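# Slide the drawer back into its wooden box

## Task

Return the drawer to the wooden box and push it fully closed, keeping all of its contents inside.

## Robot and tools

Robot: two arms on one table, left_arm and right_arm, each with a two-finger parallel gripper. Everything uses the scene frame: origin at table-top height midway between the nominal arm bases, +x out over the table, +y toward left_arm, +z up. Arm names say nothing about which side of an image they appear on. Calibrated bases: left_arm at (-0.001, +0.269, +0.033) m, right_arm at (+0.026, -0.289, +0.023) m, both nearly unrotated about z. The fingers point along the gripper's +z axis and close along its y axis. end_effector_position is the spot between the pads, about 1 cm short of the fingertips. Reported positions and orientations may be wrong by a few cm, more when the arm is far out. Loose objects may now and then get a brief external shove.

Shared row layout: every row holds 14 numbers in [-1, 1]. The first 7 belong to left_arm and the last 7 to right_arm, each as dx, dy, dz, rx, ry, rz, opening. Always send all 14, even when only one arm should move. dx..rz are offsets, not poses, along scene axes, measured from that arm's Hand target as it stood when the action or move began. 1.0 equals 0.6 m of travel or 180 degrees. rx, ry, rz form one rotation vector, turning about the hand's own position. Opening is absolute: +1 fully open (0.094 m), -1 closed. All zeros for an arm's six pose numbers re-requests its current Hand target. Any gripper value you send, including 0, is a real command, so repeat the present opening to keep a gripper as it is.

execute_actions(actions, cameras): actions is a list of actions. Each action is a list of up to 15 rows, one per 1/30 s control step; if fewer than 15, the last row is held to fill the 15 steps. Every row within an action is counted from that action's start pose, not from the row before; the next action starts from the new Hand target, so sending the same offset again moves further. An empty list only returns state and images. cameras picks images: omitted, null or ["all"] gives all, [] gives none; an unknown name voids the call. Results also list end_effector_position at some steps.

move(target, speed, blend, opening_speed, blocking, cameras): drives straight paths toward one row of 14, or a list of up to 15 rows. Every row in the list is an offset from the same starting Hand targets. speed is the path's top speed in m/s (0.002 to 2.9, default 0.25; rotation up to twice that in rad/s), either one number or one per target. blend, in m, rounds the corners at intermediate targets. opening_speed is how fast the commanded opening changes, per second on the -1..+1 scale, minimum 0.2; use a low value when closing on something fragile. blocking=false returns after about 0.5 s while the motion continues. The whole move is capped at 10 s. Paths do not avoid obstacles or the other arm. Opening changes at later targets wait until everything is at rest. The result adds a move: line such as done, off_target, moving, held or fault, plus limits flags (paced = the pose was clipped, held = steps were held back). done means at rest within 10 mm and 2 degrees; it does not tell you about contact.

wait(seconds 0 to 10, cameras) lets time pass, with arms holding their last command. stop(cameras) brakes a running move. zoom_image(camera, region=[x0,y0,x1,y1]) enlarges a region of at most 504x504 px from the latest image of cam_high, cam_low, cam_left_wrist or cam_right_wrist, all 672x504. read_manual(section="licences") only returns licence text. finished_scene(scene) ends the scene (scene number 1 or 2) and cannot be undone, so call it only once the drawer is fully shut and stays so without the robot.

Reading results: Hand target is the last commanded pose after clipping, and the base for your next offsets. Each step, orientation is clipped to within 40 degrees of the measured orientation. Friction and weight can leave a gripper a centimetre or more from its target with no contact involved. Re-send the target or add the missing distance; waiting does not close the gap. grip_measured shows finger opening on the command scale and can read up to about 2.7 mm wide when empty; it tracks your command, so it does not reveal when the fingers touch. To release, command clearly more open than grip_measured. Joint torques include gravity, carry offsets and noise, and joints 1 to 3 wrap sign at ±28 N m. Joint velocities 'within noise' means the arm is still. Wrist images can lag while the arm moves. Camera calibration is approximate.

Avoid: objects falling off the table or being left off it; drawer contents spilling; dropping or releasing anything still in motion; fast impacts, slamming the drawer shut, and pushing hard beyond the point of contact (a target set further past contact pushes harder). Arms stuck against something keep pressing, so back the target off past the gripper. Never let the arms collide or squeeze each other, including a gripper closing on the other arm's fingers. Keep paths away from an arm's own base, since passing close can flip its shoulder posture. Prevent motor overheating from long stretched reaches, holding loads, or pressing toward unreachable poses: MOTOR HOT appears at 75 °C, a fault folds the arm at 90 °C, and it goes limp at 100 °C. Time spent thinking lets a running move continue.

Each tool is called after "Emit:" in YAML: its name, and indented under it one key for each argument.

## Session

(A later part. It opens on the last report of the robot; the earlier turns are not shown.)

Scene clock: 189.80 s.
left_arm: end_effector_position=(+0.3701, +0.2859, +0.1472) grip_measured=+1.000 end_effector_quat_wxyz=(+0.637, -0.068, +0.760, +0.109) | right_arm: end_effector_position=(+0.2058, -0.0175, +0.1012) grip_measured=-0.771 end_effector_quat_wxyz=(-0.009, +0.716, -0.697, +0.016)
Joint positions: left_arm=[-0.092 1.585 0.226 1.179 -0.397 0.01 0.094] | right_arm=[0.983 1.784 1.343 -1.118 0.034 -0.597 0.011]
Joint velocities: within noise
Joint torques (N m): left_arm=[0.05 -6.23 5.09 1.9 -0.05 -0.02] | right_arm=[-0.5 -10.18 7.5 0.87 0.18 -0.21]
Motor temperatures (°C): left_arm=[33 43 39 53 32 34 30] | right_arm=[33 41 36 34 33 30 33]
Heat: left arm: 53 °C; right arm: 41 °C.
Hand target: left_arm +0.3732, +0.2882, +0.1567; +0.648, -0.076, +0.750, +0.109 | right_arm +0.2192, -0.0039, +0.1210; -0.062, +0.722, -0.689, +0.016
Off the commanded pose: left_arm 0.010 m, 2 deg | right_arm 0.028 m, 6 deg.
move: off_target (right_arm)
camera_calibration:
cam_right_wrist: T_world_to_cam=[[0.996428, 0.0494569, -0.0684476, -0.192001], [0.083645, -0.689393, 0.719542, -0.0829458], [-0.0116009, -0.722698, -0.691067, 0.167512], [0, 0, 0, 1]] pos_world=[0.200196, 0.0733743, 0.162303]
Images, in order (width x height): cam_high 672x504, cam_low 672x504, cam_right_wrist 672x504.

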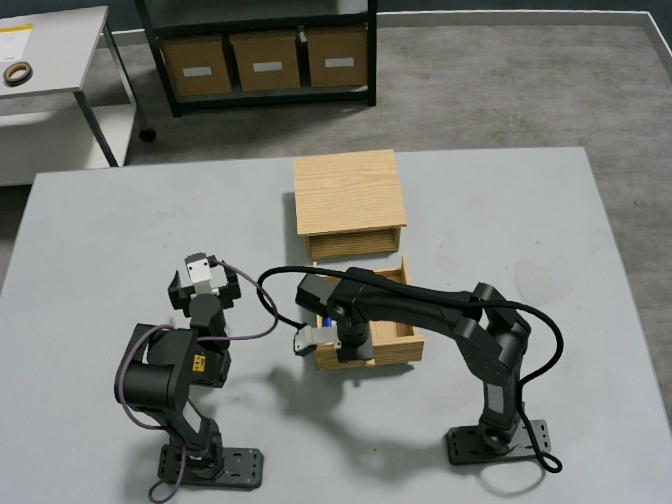

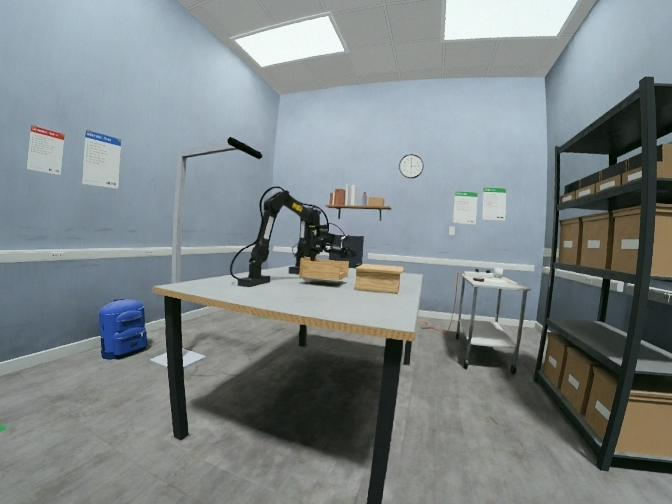

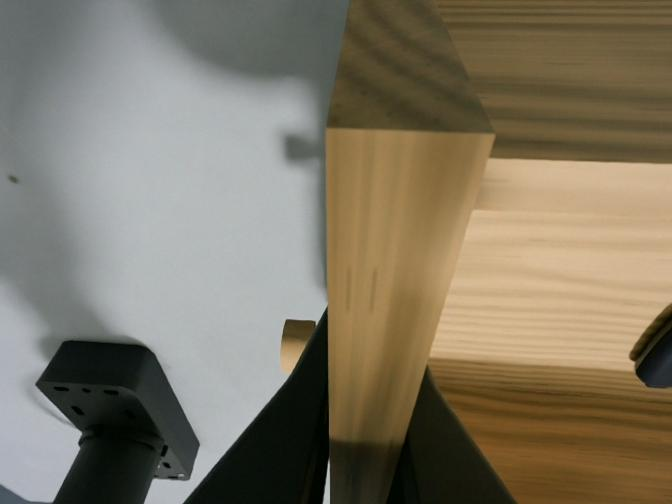

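Emit:
move:
  target: [-0.17,-0.03,-0.03,-0.0485,-0.104,-0.275,1,0.067,0.013,-0.012,0,0,0,-1]
  speed: 0.15

Emit:
zoom_image:
  camera: "cam_high"
  region: [270, 140, 450, 380]

Emit:
zoom_image:
  camera: "cam_low"
  region: [270, 220, 410, 310]

Scene clock: 222.77 s.
left_arm: end_effector_position=(+0.2681, +0.2694, +0.1248) grip_measured=+1.000 end_effector_quat_wxyz=(+0.629, +0.174, +0.711, -0.263) | right_arm: end_effector_position=(+0.2368, -0.0139, +0.1005) grip_measured=-0.771 end_effector_quat_wxyz=(-0.015, +0.721, -0.693, +0.012)
Joint positions: left_arm=[0.744 1.8 0.058 1.454 1.318 0.124 0.094] | right_arm=[0.909 1.848 1.422 -1.117 0.027 -0.684 0.011]
Joint velocities: left_arm=[within noise] | right_arm=[-0.012 0.002 -0.007 -0.037 -0.007 -0.183 0]
Joint torques (N m): left_arm=[0.54 -4.15 3.22 2.4 0.44 0.17] | right_arm=[-0.57 -7.21 10.1 0.94 0.16 -0.17]
Motor temperatures (°C): left_arm=[33 42 39 55 32 34 30] | right_arm=[33 41 37 34 33 30 34]
Heat: left arm: 55 °C; right arm: 41 °C.
Hand target: left_arm +0.2712, +0.2702, +0.1387; +0.736, +0.180, +0.607, -0.240 | right_arm +0.2594, +0.0039, +0.1138; -0.062, +0.722, -0.689, +0.016
Off the commanded pose: left_arm 0.014 m, 17 deg | right_arm 0.032 m, 5 deg.
joint sent to its limit (left arm) — joint 4 (wrist pitch), upper limit. The joint targets are off in orientation, not in position.
move: off_target (left_arm, right_arm)
camera_calibration:
cam_left_wrist: T_world_to_cam=[[-0.475927, -0.870424, 0.12592, 0.356671], [-0.697337, 0.286227, -0.657111, 0.21376], [0.535923, -0.400546, -0.743202, 0.163737], [0, 0, 0, 1]] pos_world=[0.231061, 0.314855, 0.217242]
cam_right_wrist: T_world_to_cam=[[0.9958, 0.0642194, -0.0652484, -0.223084], [0.0915504, -0.697977, 0.710244, -0.0835777], [0.0000694761, -0.713234, -0.700926, 0.168359], [0, 0, 0, 1]] pos_world=[0.229787, 0.0760701, 0.162812]

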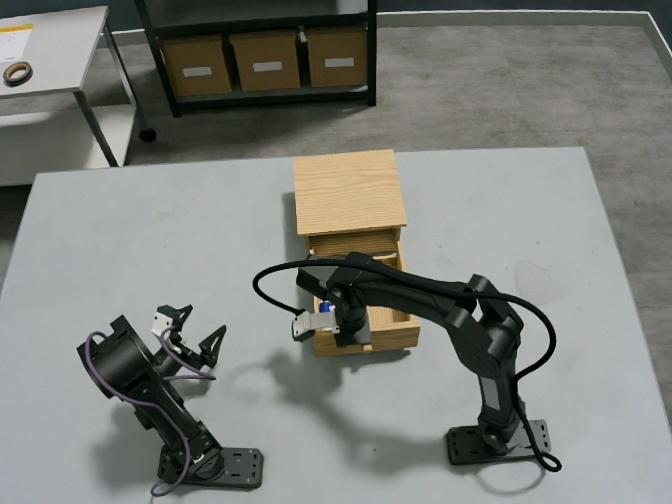

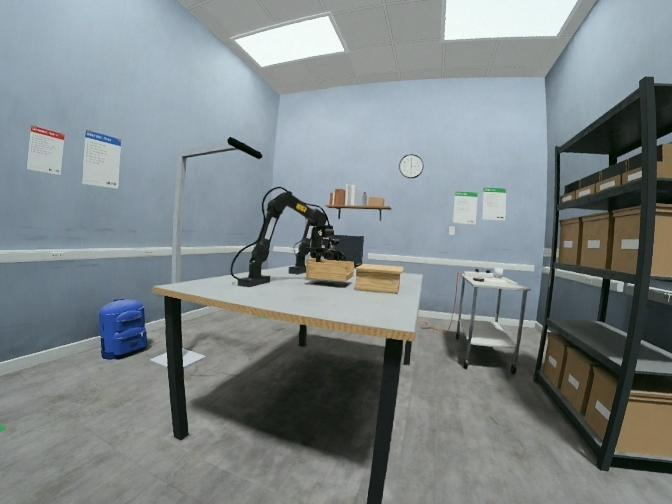

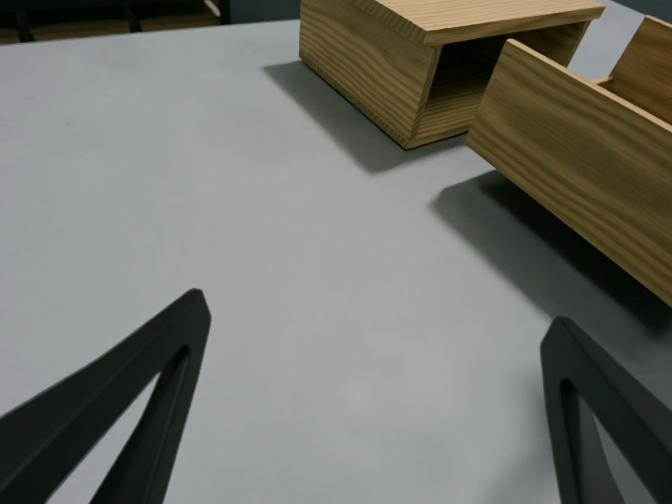

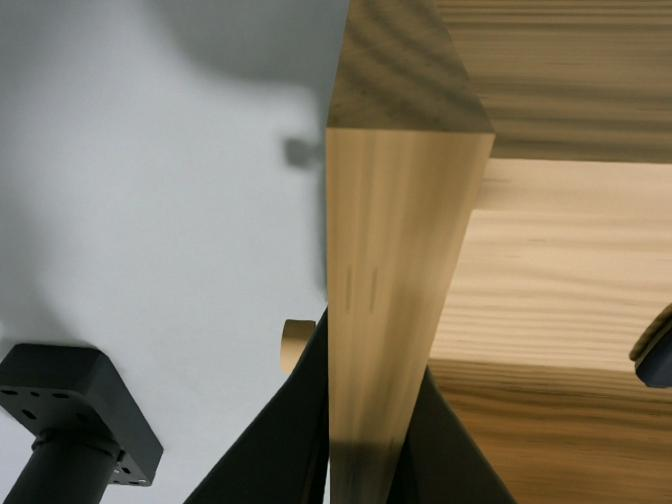

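Scaled by 2.100 from the camera's 672x504 image, which has a finer 960x720 frame.

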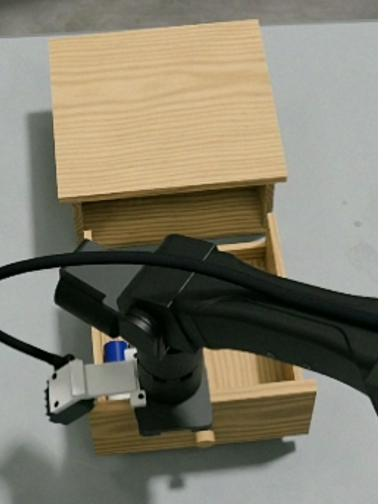

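Scaled by 3.600 from the camera's 672x504 image, which has a finer 960x720 frame.

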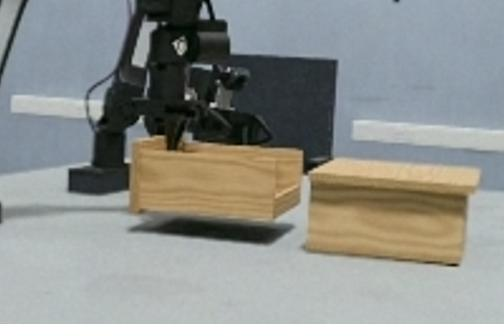

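Emit:
zoom_image:
  camera: "cam_left_wrist"
  region: [290, 0, 672, 290]

Scaled by 1.319 from the camera's 672x504 image, which has a finer 960x720 frame.

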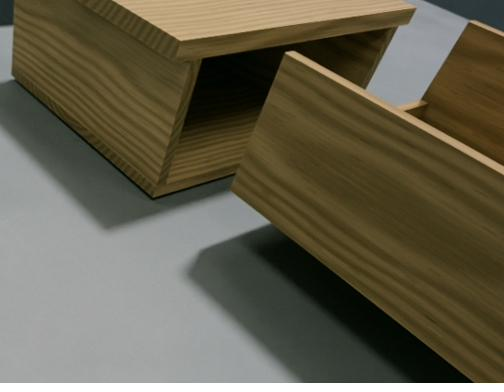

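Emit:
move:
  target: [0,0,0,0,0,0,1,0.01,0,-0.034,0,0,0,-1]
  speed: 0.08

Emit:
zoom_image:
  camera: "cam_left_wrist"
  region: [290, 0, 672, 290]

Emit:
zoom_image:
  camera: "cam_low"
  region: [270, 220, 410, 310]

Emit:
zoom_image:
  camera: "cam_high"
  region: [280, 200, 430, 370]

Scene clock: 256.57 s.
left_arm: end_effector_position=(+0.2679, +0.2692, +0.1249) grip_measured=+1.000 end_effector_quat_wxyz=(+0.629, +0.177, +0.710, -0.262) | right_arm: end_effector_position=(+0.2516, -0.0066, +0.0904) grip_measured=-0.771 end_effector_quat_wxyz=(-0.032, +0.718, -0.696, +0.009)
Joint positions: left_arm=[0.744 1.8 0.058 1.454 1.32 0.13 0.094] | right_arm=[0.888 1.88 1.422 -1.051 0.025 -0.696 0.011]
Joint velocities: within noise
Joint torques (N m): left_arm=[0.55 -4.12 3.26 2.4 0.45 0.11] | right_arm=[-0.58 -7.64 6.56 1.08 0.15 -0.19]
Motor temperatures (°C): left_arm=[33 41 39 56 32 34 30] | right_arm=[33 38 37 34 33 30 34]
Heat: left arm: 56 °C; right arm: 38 °C.
Hand target: left_arm +0.2712, +0.2702, +0.1387; +0.736, +0.180, +0.607, -0.240 | right_arm +0.2654, +0.0039, +0.0934; -0.062, +0.722, -0.689, +0.016
Off the commanded pose: left_arm 0.014 m, 17 deg | right_arm 0.018 m, 4 deg.
joint sent to its limit (left arm) — joint 4 (wrist pitch), upper limit. The joint targets are off in orientation, not in position.
move: off_target (left_arm, right_arm)
camera_calibration:
cam_left_wrist: T_world_to_cam=[[-0.478083, -0.870069, 0.120068, 0.357613], [-0.694212, 0.290581, -0.658508, 0.211934], [0.538057, -0.398174, -0.742934, 0.162489], [0, 0, 0, 1]] pos_world=[0.230668, 0.314263, 0.217341]
cam_right_wrist: T_world_to_cam=[[0.997418, 0.056612, -0.0441772, -0.241319], [0.0714159, -0.717741, 0.692638, -0.0661568], [0.0075038, -0.694005, -0.719931, 0.166509], [0, 0, 0, 1]] pos_world=[0.244171, 0.0817362, 0.155037]

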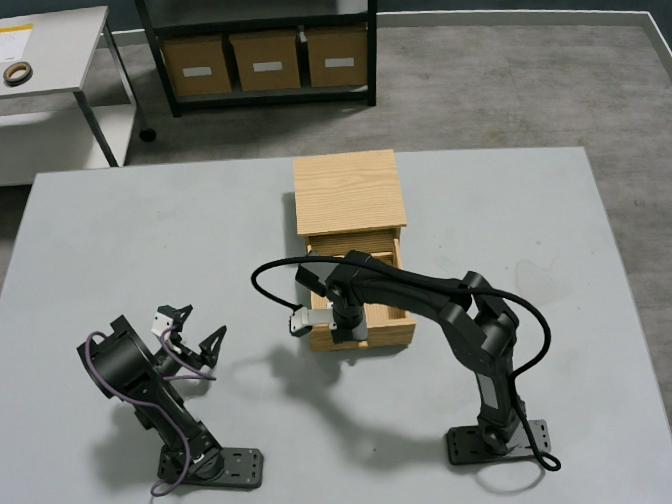

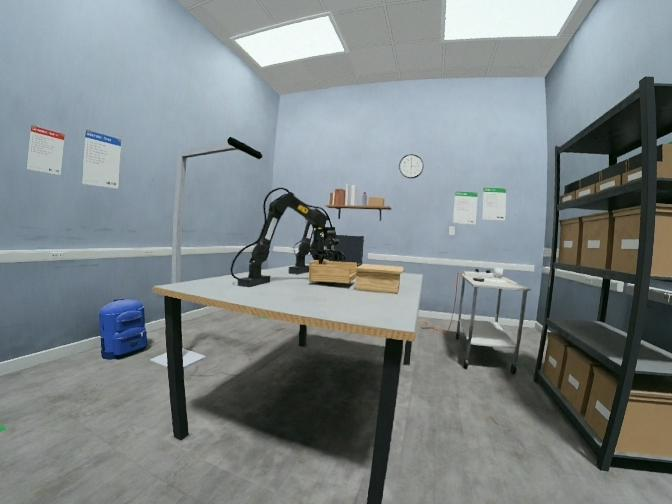

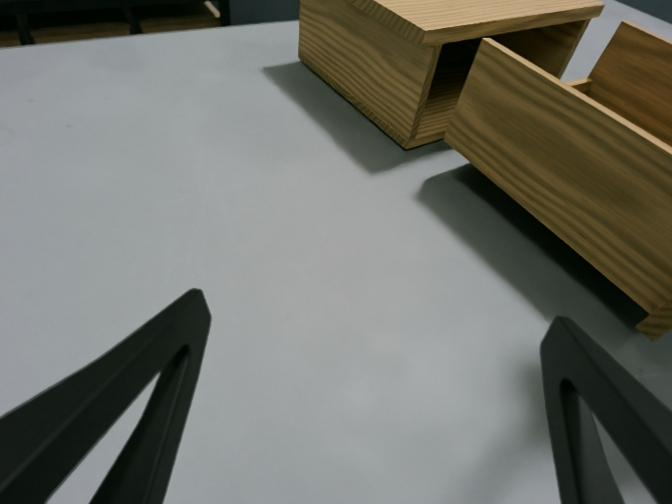

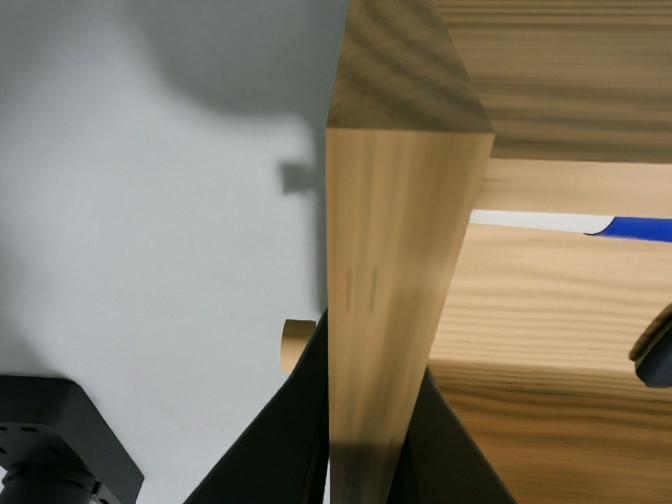

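Scaled by 1.319 from the camera's 672x504 image, which has a finer 960x720 frame.

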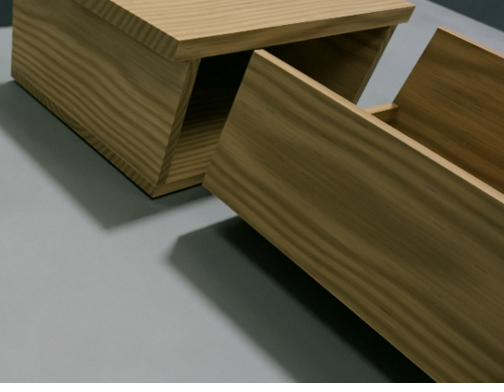

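Scaled by 3.600 from the camera's 672x504 image, which has a finer 960x720 frame.

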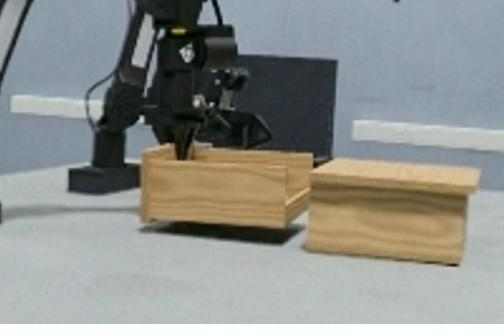

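Scaled by 2.965 from the camera's 672x504 image, which has a finer 960x720 frame.

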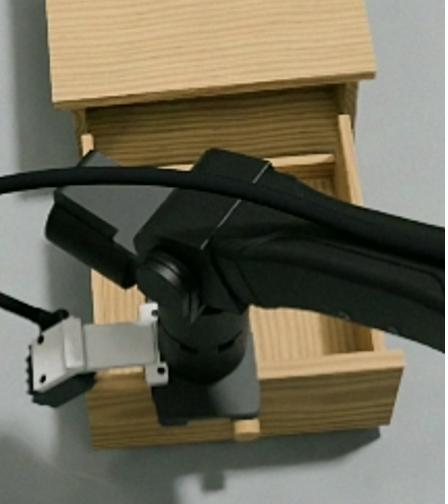

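Emit:
move:
  target: [0,0,0,0,0,0,1,0,-0.0125,-0.013,0,0.011,0.0056,-1]
  speed: 0.08

Emit:
zoom_image:
  camera: "cam_left_wrist"
  region: [290, 0, 672, 290]

Emit:
zoom_image:
  camera: "cam_high"
  region: [280, 200, 430, 370]

Scene clock: 273.43 s.
left_arm: end_effector_position=(+0.2678, +0.2689, +0.1250) grip_measured=+1.000 end_effector_quat_wxyz=(+0.630, +0.179, +0.709, -0.261) | right_arm: end_effector_position=(+0.2564, -0.0110, +0.0885) grip_measured=-0.771 end_effector_quat_wxyz=(-0.030, +0.721, -0.692, -0.004)
Joint positions: left_arm=[0.744 1.8 0.058 1.454 1.321 0.135 0.094] | right_arm=[0.855 1.88 1.414 -1.043 -0.004 -0.738 0.011]
Joint velocities: within noise
Joint torques (N m): left_arm=[0.58 -4.1 3.3 2.4 0.45 0.07] | right_arm=[-0.34 -7.38 5.3 1.07 0.11 -0.18]
Motor temperatures (°C): left_arm=[33 41 39 57 32 34 30] | right_arm=[33 39 37 34 33 30 34]
Heat: left arm: 57 °C; right arm: 39 °C.
Hand target: left_arm +0.2712, +0.2702, +0.1387; +0.736, +0.180, +0.607, -0.240 | right_arm +0.2654, -0.0036, +0.0856; -0.050, +0.728, -0.684, +0.003
Off the commanded pose: left_arm 0.014 m, 17 deg | right_arm 0.012 m, 3 deg.
joint sent to its limit (left arm) — joint 4 (wrist pitch), upper limit. The joint targets are off in orientation, not in position.
move: off_target (left_arm, right_arm)
camera_calibration:
cam_left_wrist: T_world_to_cam=[[-0.480046, -0.869579, 0.115708, 0.35823], [-0.691687, 0.294073, -0.659613, 0.210432], [0.53956, -0.396678, -0.742645, 0.1617], [0, 0, 0, 1]] pos_world=[0.230273, 0.31377, 0.21744]
cam_right_wrist: T_world_to_cam=[[0.995605, 0.0683829, -0.0639938, -0.243497], [0.0936557, -0.728117, 0.679025, -0.0729837], [-0.000161296, -0.682034, -0.731321, 0.165118], [0, 0, 0, 1]] pos_world=[0.249288, 0.0761266, 0.15473]

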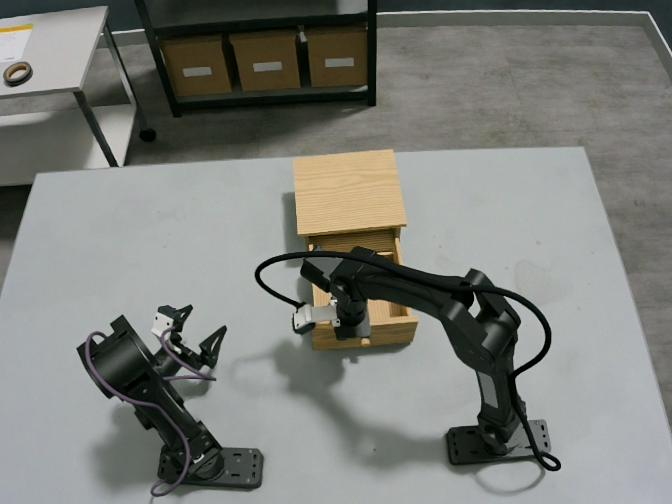

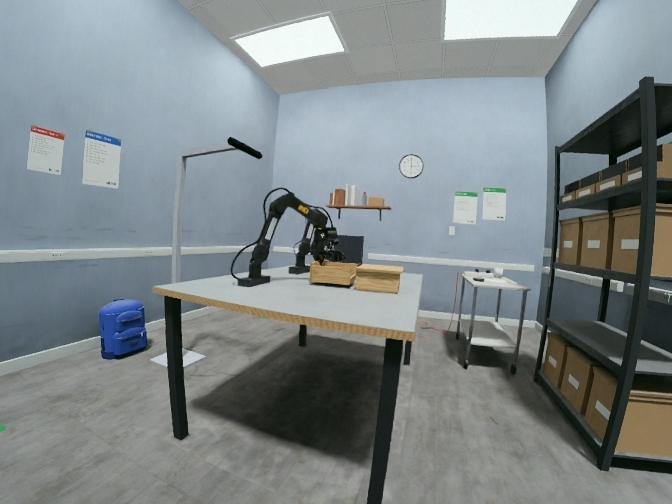

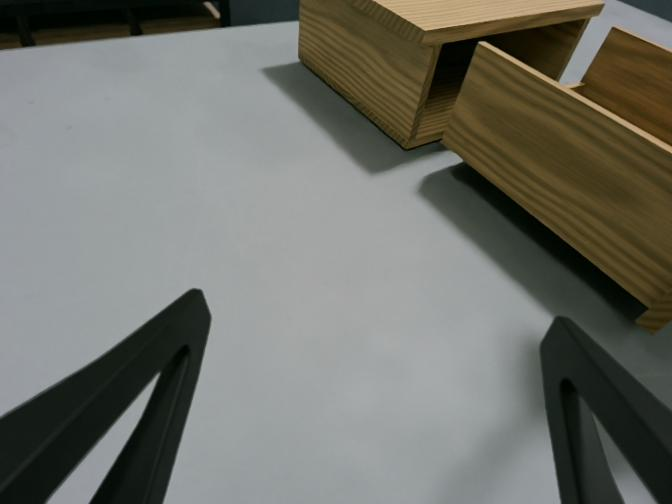

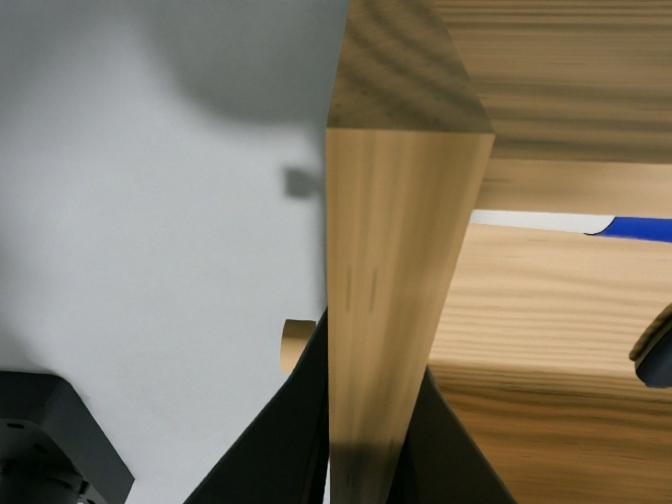

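Scaled by 1.319 from the camera's 672x504 image, which has a finer 960x720 frame.

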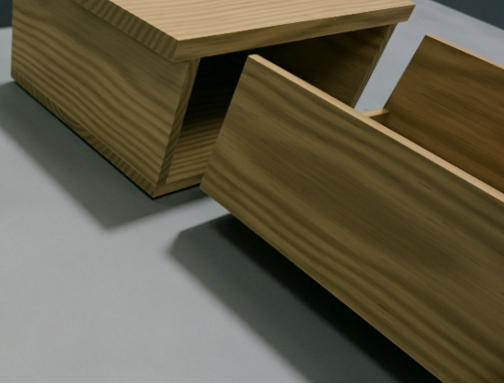

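Scaled by 2.965 from the camera's 672x504 image, which has a finer 960x720 frame.

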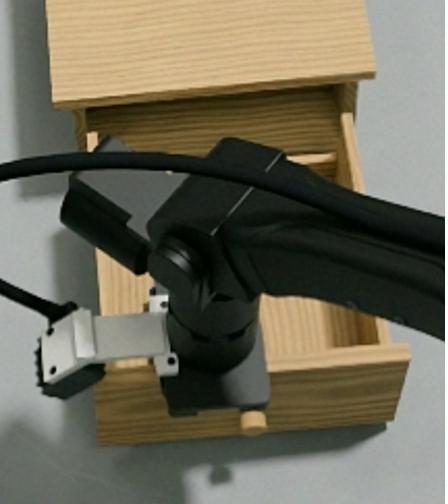

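Emit:
move:
  target: [0,0,0,0,0,0,1,0,-0.006,-0.016,-0.011,0.004,0.0055,-1]
  speed: 0.08

Emit:
zoom_image:
  camera: "cam_left_wrist"
  region: [290, 0, 672, 290]

Emit:
zoom_image:
  camera: "cam_high"
  region: [280, 200, 430, 370]

Emit:
zoom_image:
  camera: "cam_low"
  region: [270, 220, 410, 310]

Scene clock: 287.90 s.
left_arm: end_effector_position=(+0.2678, +0.2689, +0.1250) grip_measured=+1.000 end_effector_quat_wxyz=(+0.630, +0.180, +0.709, -0.260) | right_arm: end_effector_position=(+0.2551, -0.0125, +0.0770) grip_measured=-0.771 end_effector_quat_wxyz=(-0.014, +0.728, -0.685, -0.003)
Joint positions: left_arm=[0.744 1.8 0.058 1.454 1.321 0.138 0.094] | right_arm=[0.855 1.914 1.414 -1.043 -0.004 -0.758 0.011]
Joint velocities: within noise
Joint torques (N m): left_arm=[0.59 -4.07 3.33 2.4 0.45 0.04] | right_arm=[-0.43 -7.86 5.44 0.93 0.22 -0.18]
Motor temperatures (°C): left_arm=[33 41 38 58 32 34 29] | right_arm=[33 39 37 34 33 30 34]
Heat: left arm: 58 °C; right arm: 39 °C.
Hand target: left_arm +0.2712, +0.2702, +0.1387; +0.736, +0.180, +0.607, -0.240 | right_arm +0.2654, -0.0072, +0.0760; -0.034, +0.734, -0.678, +0.010
Off the commanded pose: left_arm 0.014 m, 17 deg | right_arm 0.012 m, 3 deg.
joint sent to its limit (left arm) — joint 4 (wrist pitch), upper limit. The joint targets are off in orientation, not in position.
move: off_target (left_arm, right_arm)
camera_calibration:
cam_left_wrist: T_world_to_cam=[[-0.480364, -0.869804, 0.112657, 0.358808], [-0.690432, 0.2958, -0.660156, 0.209776], [0.540882, -0.394897, -0.742632, 0.160883], [0, 0, 0, 1]] pos_world=[0.230176, 0.313573, 0.21754]
cam_right_wrist: T_world_to_cam=[[0.992485, 0.0861882, -0.0868578, -0.240058], [0.122354, -0.707803, 0.695733, -0.0744842], [-0.00151426, -0.701132, -0.71303, 0.154318], [0, 0, 0, 1]] pos_world=[0.247601, 0.0761673, 0.141004]

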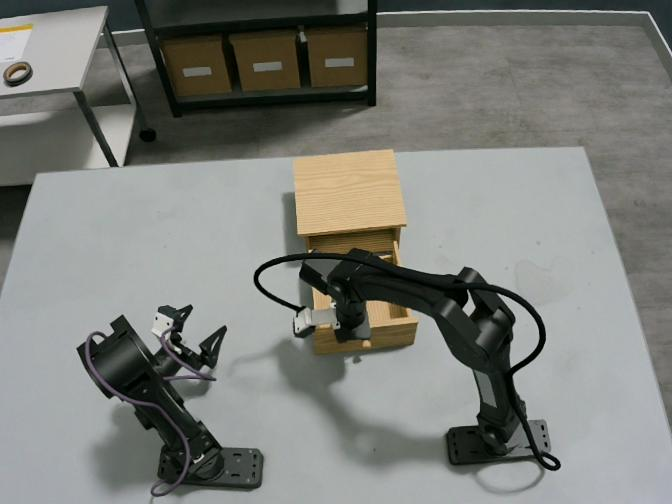

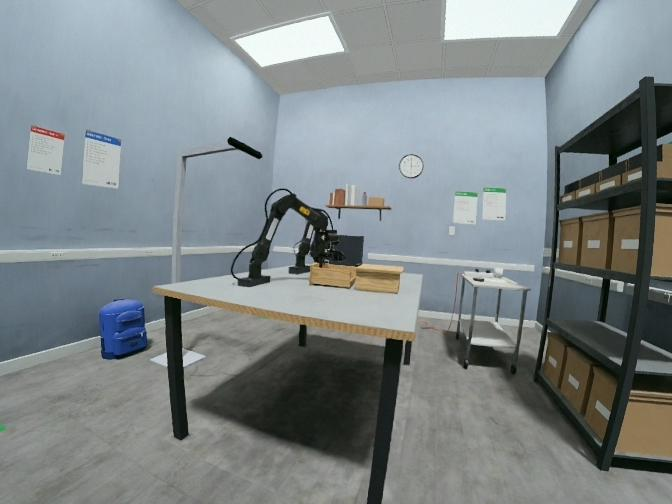

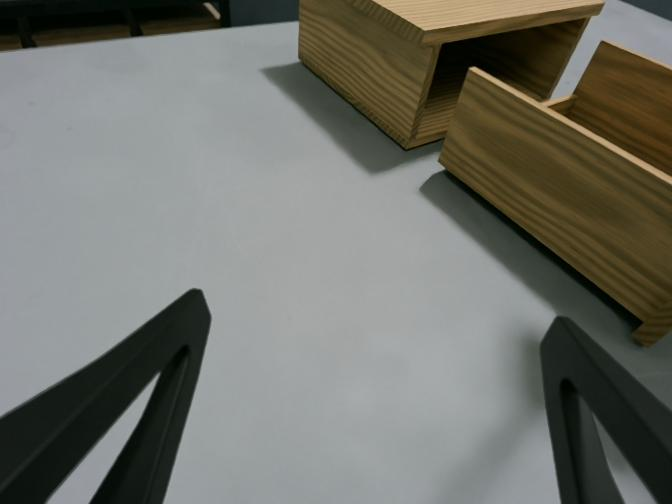

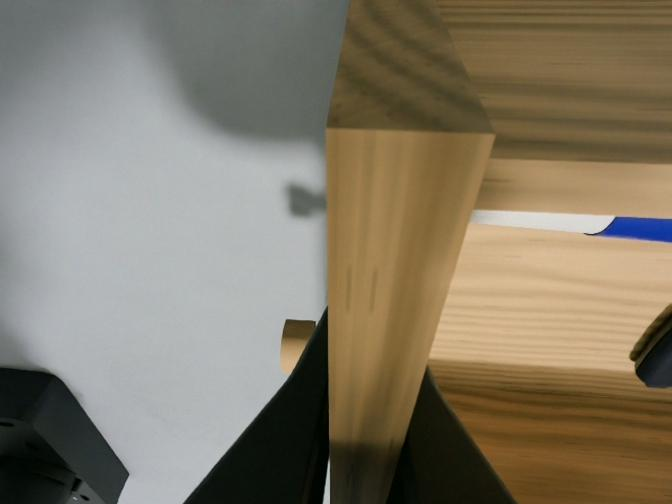

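Scaled by 1.319 from the camera's 672x504 image, which has a finer 960x720 frame.

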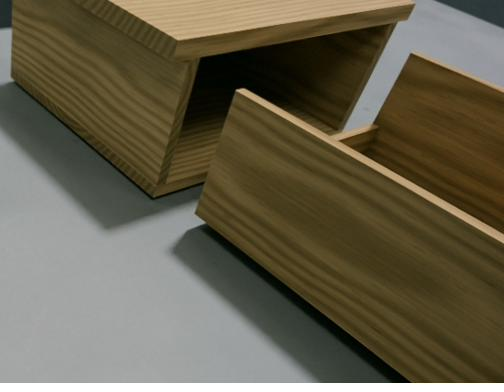

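Scaled by 2.965 from the camera's 672x504 image, which has a finer 960x720 frame.

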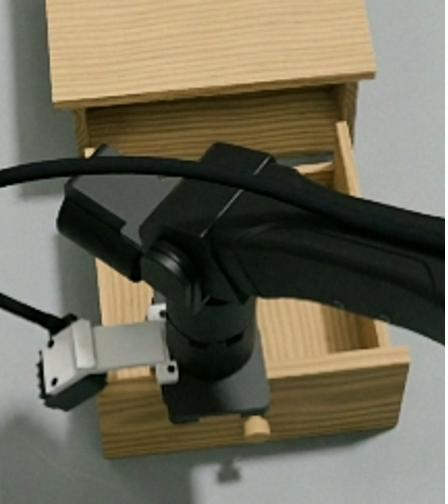

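Scaled by 3.600 from the camera's 672x504 image, which has a finer 960x720 frame.

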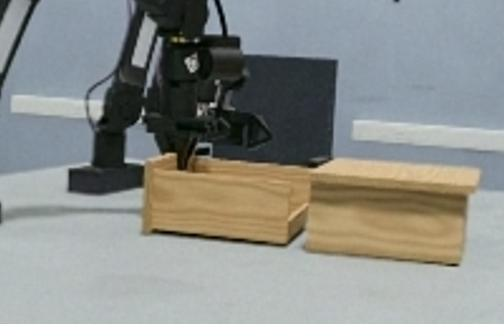

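Emit:
move:
  target: [0,0,0,0,0,0,1,0.04,0.001,0.012,0,-0.005,0,-1]
  speed: 0.08

Emit:
zoom_image:
  camera: "cam_left_wrist"
  region: [290, 0, 672, 290]

Emit:
zoom_image:
  camera: "cam_high"
  region: [280, 200, 430, 370]

Emit:
zoom_image:
  camera: "cam_low"
  region: [270, 220, 410, 310]

Scene clock: 304.13 s.
left_arm: end_effector_position=(+0.2678, +0.2689, +0.1250) grip_measured=+1.000 end_effector_quat_wxyz=(+0.631, +0.180, +0.709, -0.259) | right_arm: end_effector_position=(+0.2723, -0.0182, +0.0728) grip_measured=-0.771 end_effector_quat_wxyz=(-0.010, +0.727, -0.686, -0.001)
Joint positions: left_arm=[0.744 1.8 0.058 1.454 1.321 0.139 0.094] | right_arm=[0.811 1.951 1.448 -1.048 -0.001 -0.799 0.011]
Joint velocities: within noise
Joint torques (N m): left_arm=[0.61 -4.04 3.34 2.39 0.45 0.02] | right_arm=[-0.2 -7.82 9.74 0.66 0.27 -0.2]
Motor temperatures (°C): left_arm=[33 40 38 58 32 34 29] | right_arm=[33 39 38 34 33 30 34]
Heat: left arm: 58 °C; right arm: 39 °C.
Hand target: left_arm +0.2712, +0.2702, +0.1387; +0.736, +0.180, +0.607, -0.240 | right_arm +0.2894, -0.0066, +0.0832; -0.039, +0.734, -0.678, +0.016
Off the commanded pose: left_arm 0.014 m, 17 deg | right_arm 0.023 m, 4 deg.
joint sent to its limit (left arm) — joint 4 (wrist pitch), upper limit. The joint targets are off in orientation, not in position.
move: off_target (left_arm, right_arm)
camera_calibration:
cam_left_wrist: T_world_to_cam=[[-0.480598, -0.869863, 0.111197, 0.359065], [-0.689796, 0.296687, -0.660423, 0.20937], [0.541487, -0.394101, -0.742615, 0.160505], [0, 0, 0, 1]] pos_world=[0.230077, 0.313475, 0.21754]
cam_right_wrist: T_world_to_cam=[[0.992581, 0.0823634, -0.0894362, -0.256918], [0.121479, -0.702339, 0.7014, -0.0777584], [-0.00504481, -0.707061, -0.707134, 0.147831], [0, 0, 0, 1]] pos_world=[0.265204, 0.0710735, 0.136098]

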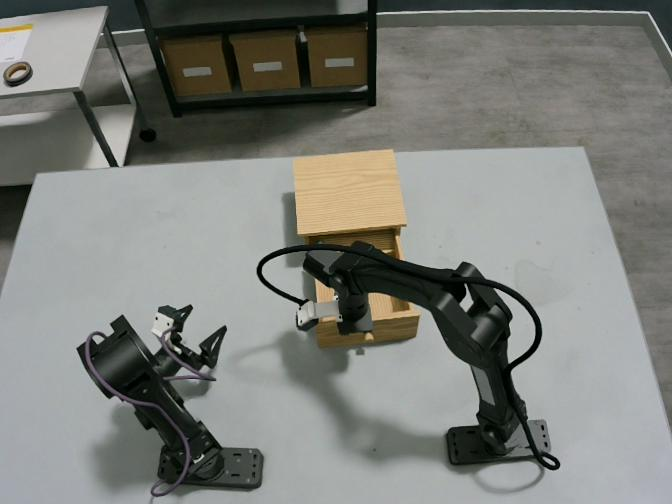

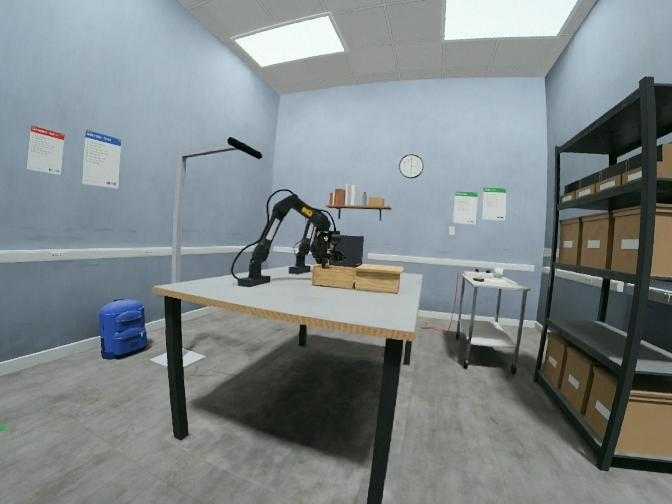

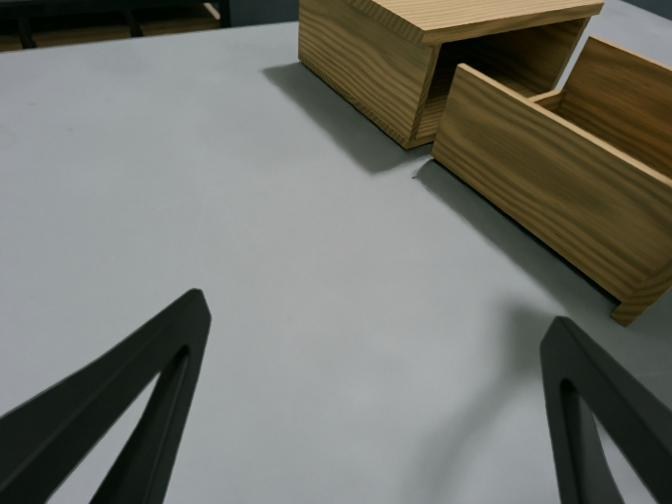

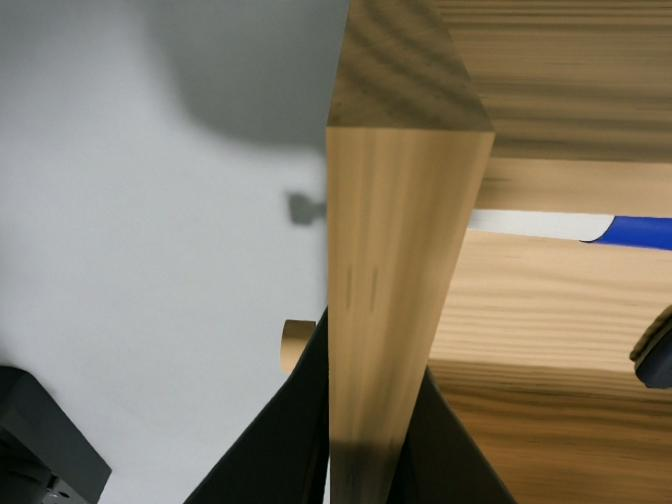

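Scaled by 1.319 from the camera's 672x504 image, which has a finer 960x720 frame.

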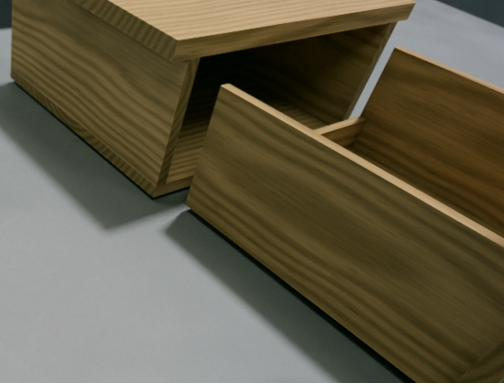

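Scaled by 2.965 from the camera's 672x504 image, which has a finer 960x720 frame.

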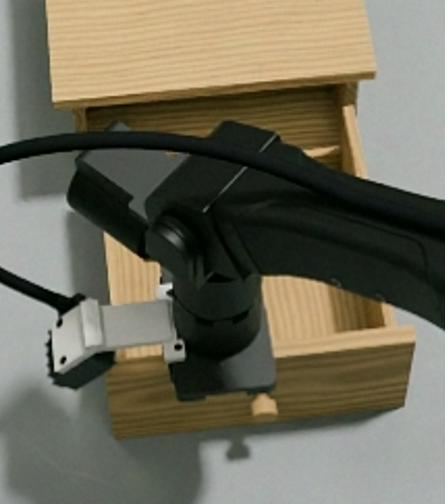

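Scaled by 3.600 from the camera's 672x504 image, which has a finer 960x720 frame.

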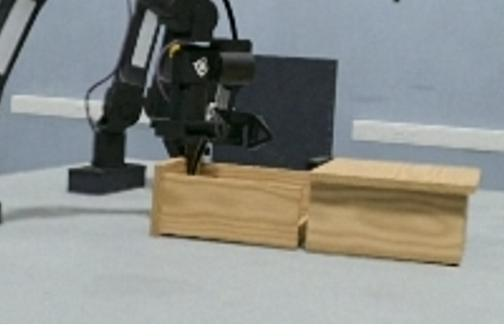

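Emit:
move:
  target: [0,0,0,0,0,0,1,0,0.011,0.02,0,-0.004,0,-1]
  speed: 0.08

Emit:
zoom_image:
  camera: "cam_left_wrist"
  region: [290, 0, 672, 290]

Emit:
zoom_image:
  camera: "cam_high"
  region: [280, 200, 430, 370]

Emit:
zoom_image:
  camera: "cam_low"
  region: [310, 255, 410, 300]

Scene clock: 312.90 s.
left_arm: end_effector_position=(+0.2678, +0.2689, +0.1250) grip_measured=+1.000 end_effector_quat_wxyz=(+0.631, +0.181, +0.709, -0.259) | right_arm: end_effector_position=(+0.2726, -0.0076, +0.0837) grip_measured=-0.771 end_effector_quat_wxyz=(-0.018, +0.734, -0.679, +0.001)
Joint positions: left_arm=[0.744 1.8 0.058 1.454 1.321 0.141 0.094] | right_arm=[0.831 1.955 1.498 -1.077 0.002 -0.799 0.011]
Joint velocities: within noise
Joint torques (N m): left_arm=[0.61 -4.04 3.34 2.4 0.45 0.01] | right_arm=[0.36 -8.06 9.81 0.59 0.34 -0.03]
Motor temperatures (°C): left_arm=[33 40 38 59 32 34 29] | right_arm=[33 38 39 34 33 30 34]
Heat: left arm: 59 °C; right arm: 39 °C.
Hand target: left_arm +0.2712, +0.2702, +0.1387; +0.736, +0.180, +0.607, -0.240 | right_arm +0.2894, +0.0000, +0.0952; -0.043, +0.734, -0.677, +0.020
Off the commanded pose: left_arm 0.014 m, 17 deg | right_arm 0.022 m, 4 deg.
joint sent to its limit (left arm) — joint 4 (wrist pitch), upper limit. The joint targets are off in orientation, not in position.
move: off_target (left_arm, right_arm)
camera_calibration:
cam_left_wrist: T_world_to_cam=[[-0.480775, -0.869957, 0.10968, 0.359333], [-0.689181, 0.297577, -0.660664, 0.208964], [0.542111, -0.39322, -0.742626, 0.160103], [0, 0, 0, 1]] pos_world=[0.229979, 0.313377, 0.21754]
cam_right_wrist: T_world_to_cam=[[0.991861, 0.102879, -0.0750194, -0.257963], [0.125973, -0.70722, 0.69568, -0.0788192], [0.0185154, -0.699468, -0.714424, 0.157234], [0, 0, 0, 1]] pos_world=[0.262881, 0.0807766, 0.147813]

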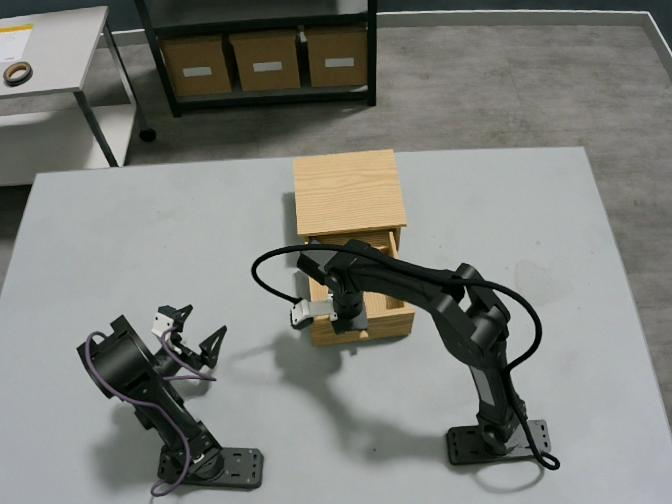

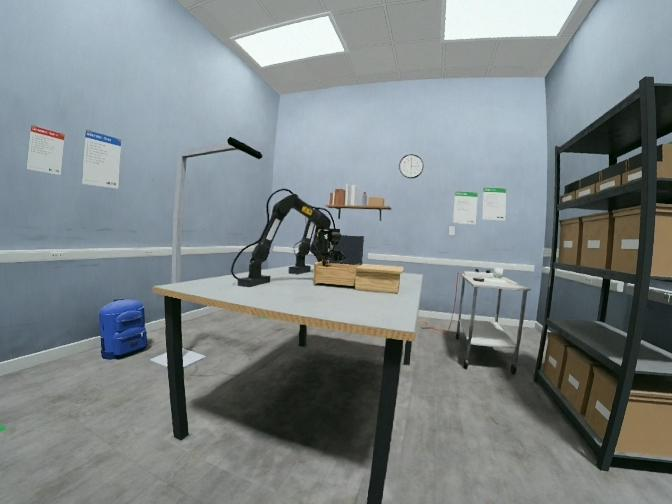

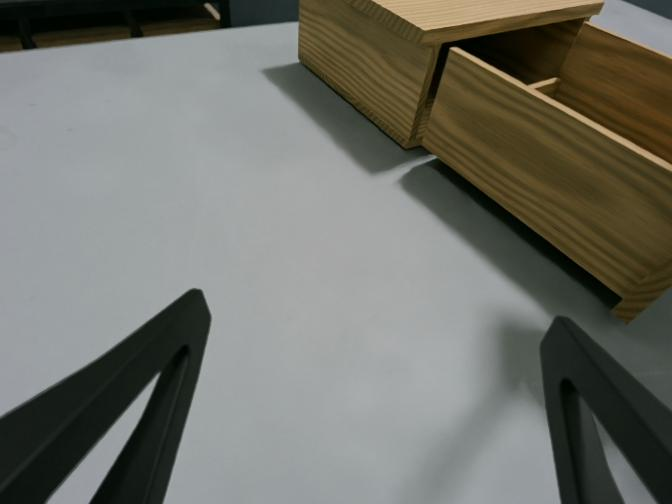

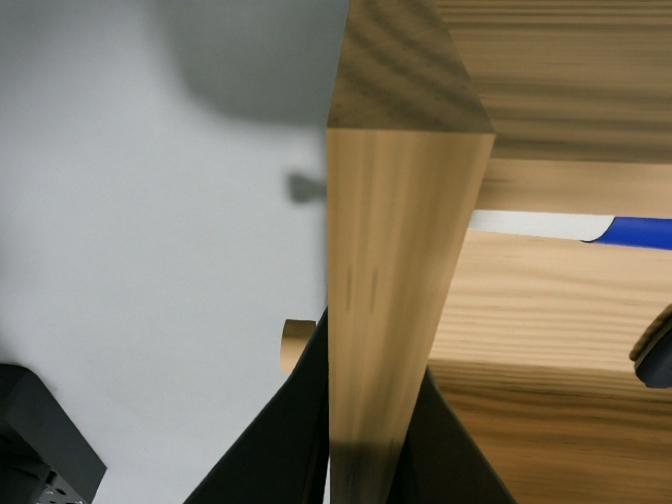

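Scaled by 1.319 from the camera's 672x504 image, which has a finer 960x720 frame.

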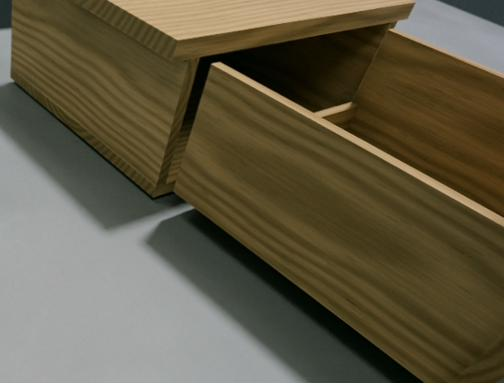

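Scaled by 2.965 from the camera's 672x504 image, which has a finer 960x720 frame.

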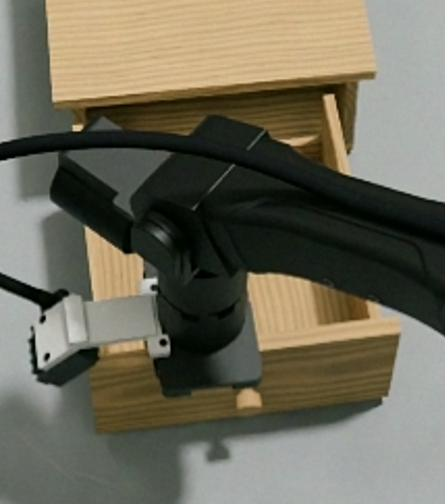

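Scaled by 5.040 from the camera's 672x504 image, which has a finer 960x720 frame.

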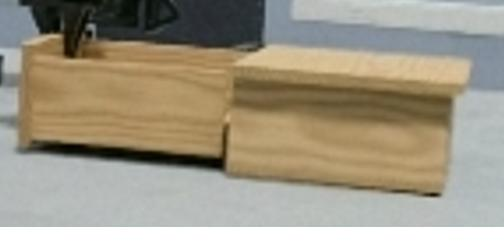

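Emit:
zoom_image:
  camera: "cam_low"
  region: [340, 258, 375, 294]

Emit:
zoom_image:
  camera: "cam_high"
  region: [370, 215, 415, 260]

Emit:
zoom_image:
  camera: "cam_left_wrist"
  region: [400, 30, 480, 160]

Scaled by 14.000 from the camera's 672x504 image, which has a finer 960x720 frame.

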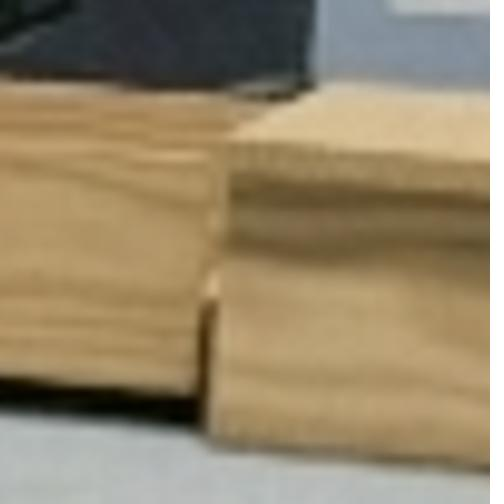

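Scaled by 11.200 from the camera's 672x504 image, which has a finer 960x720 frame.

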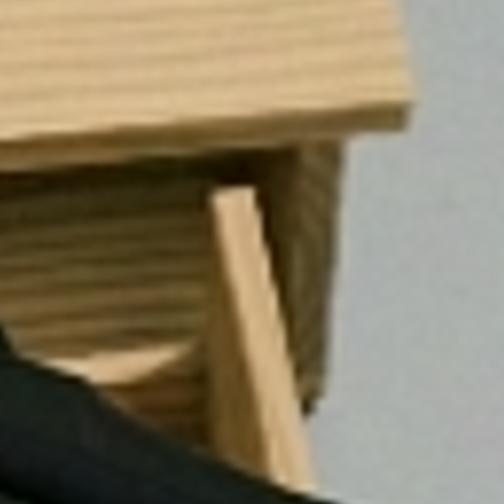

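Scaled by 3.877 from the camera's 672x504 image, which has a finer 960x720 frame.

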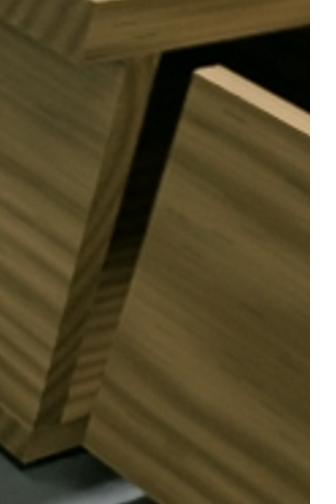

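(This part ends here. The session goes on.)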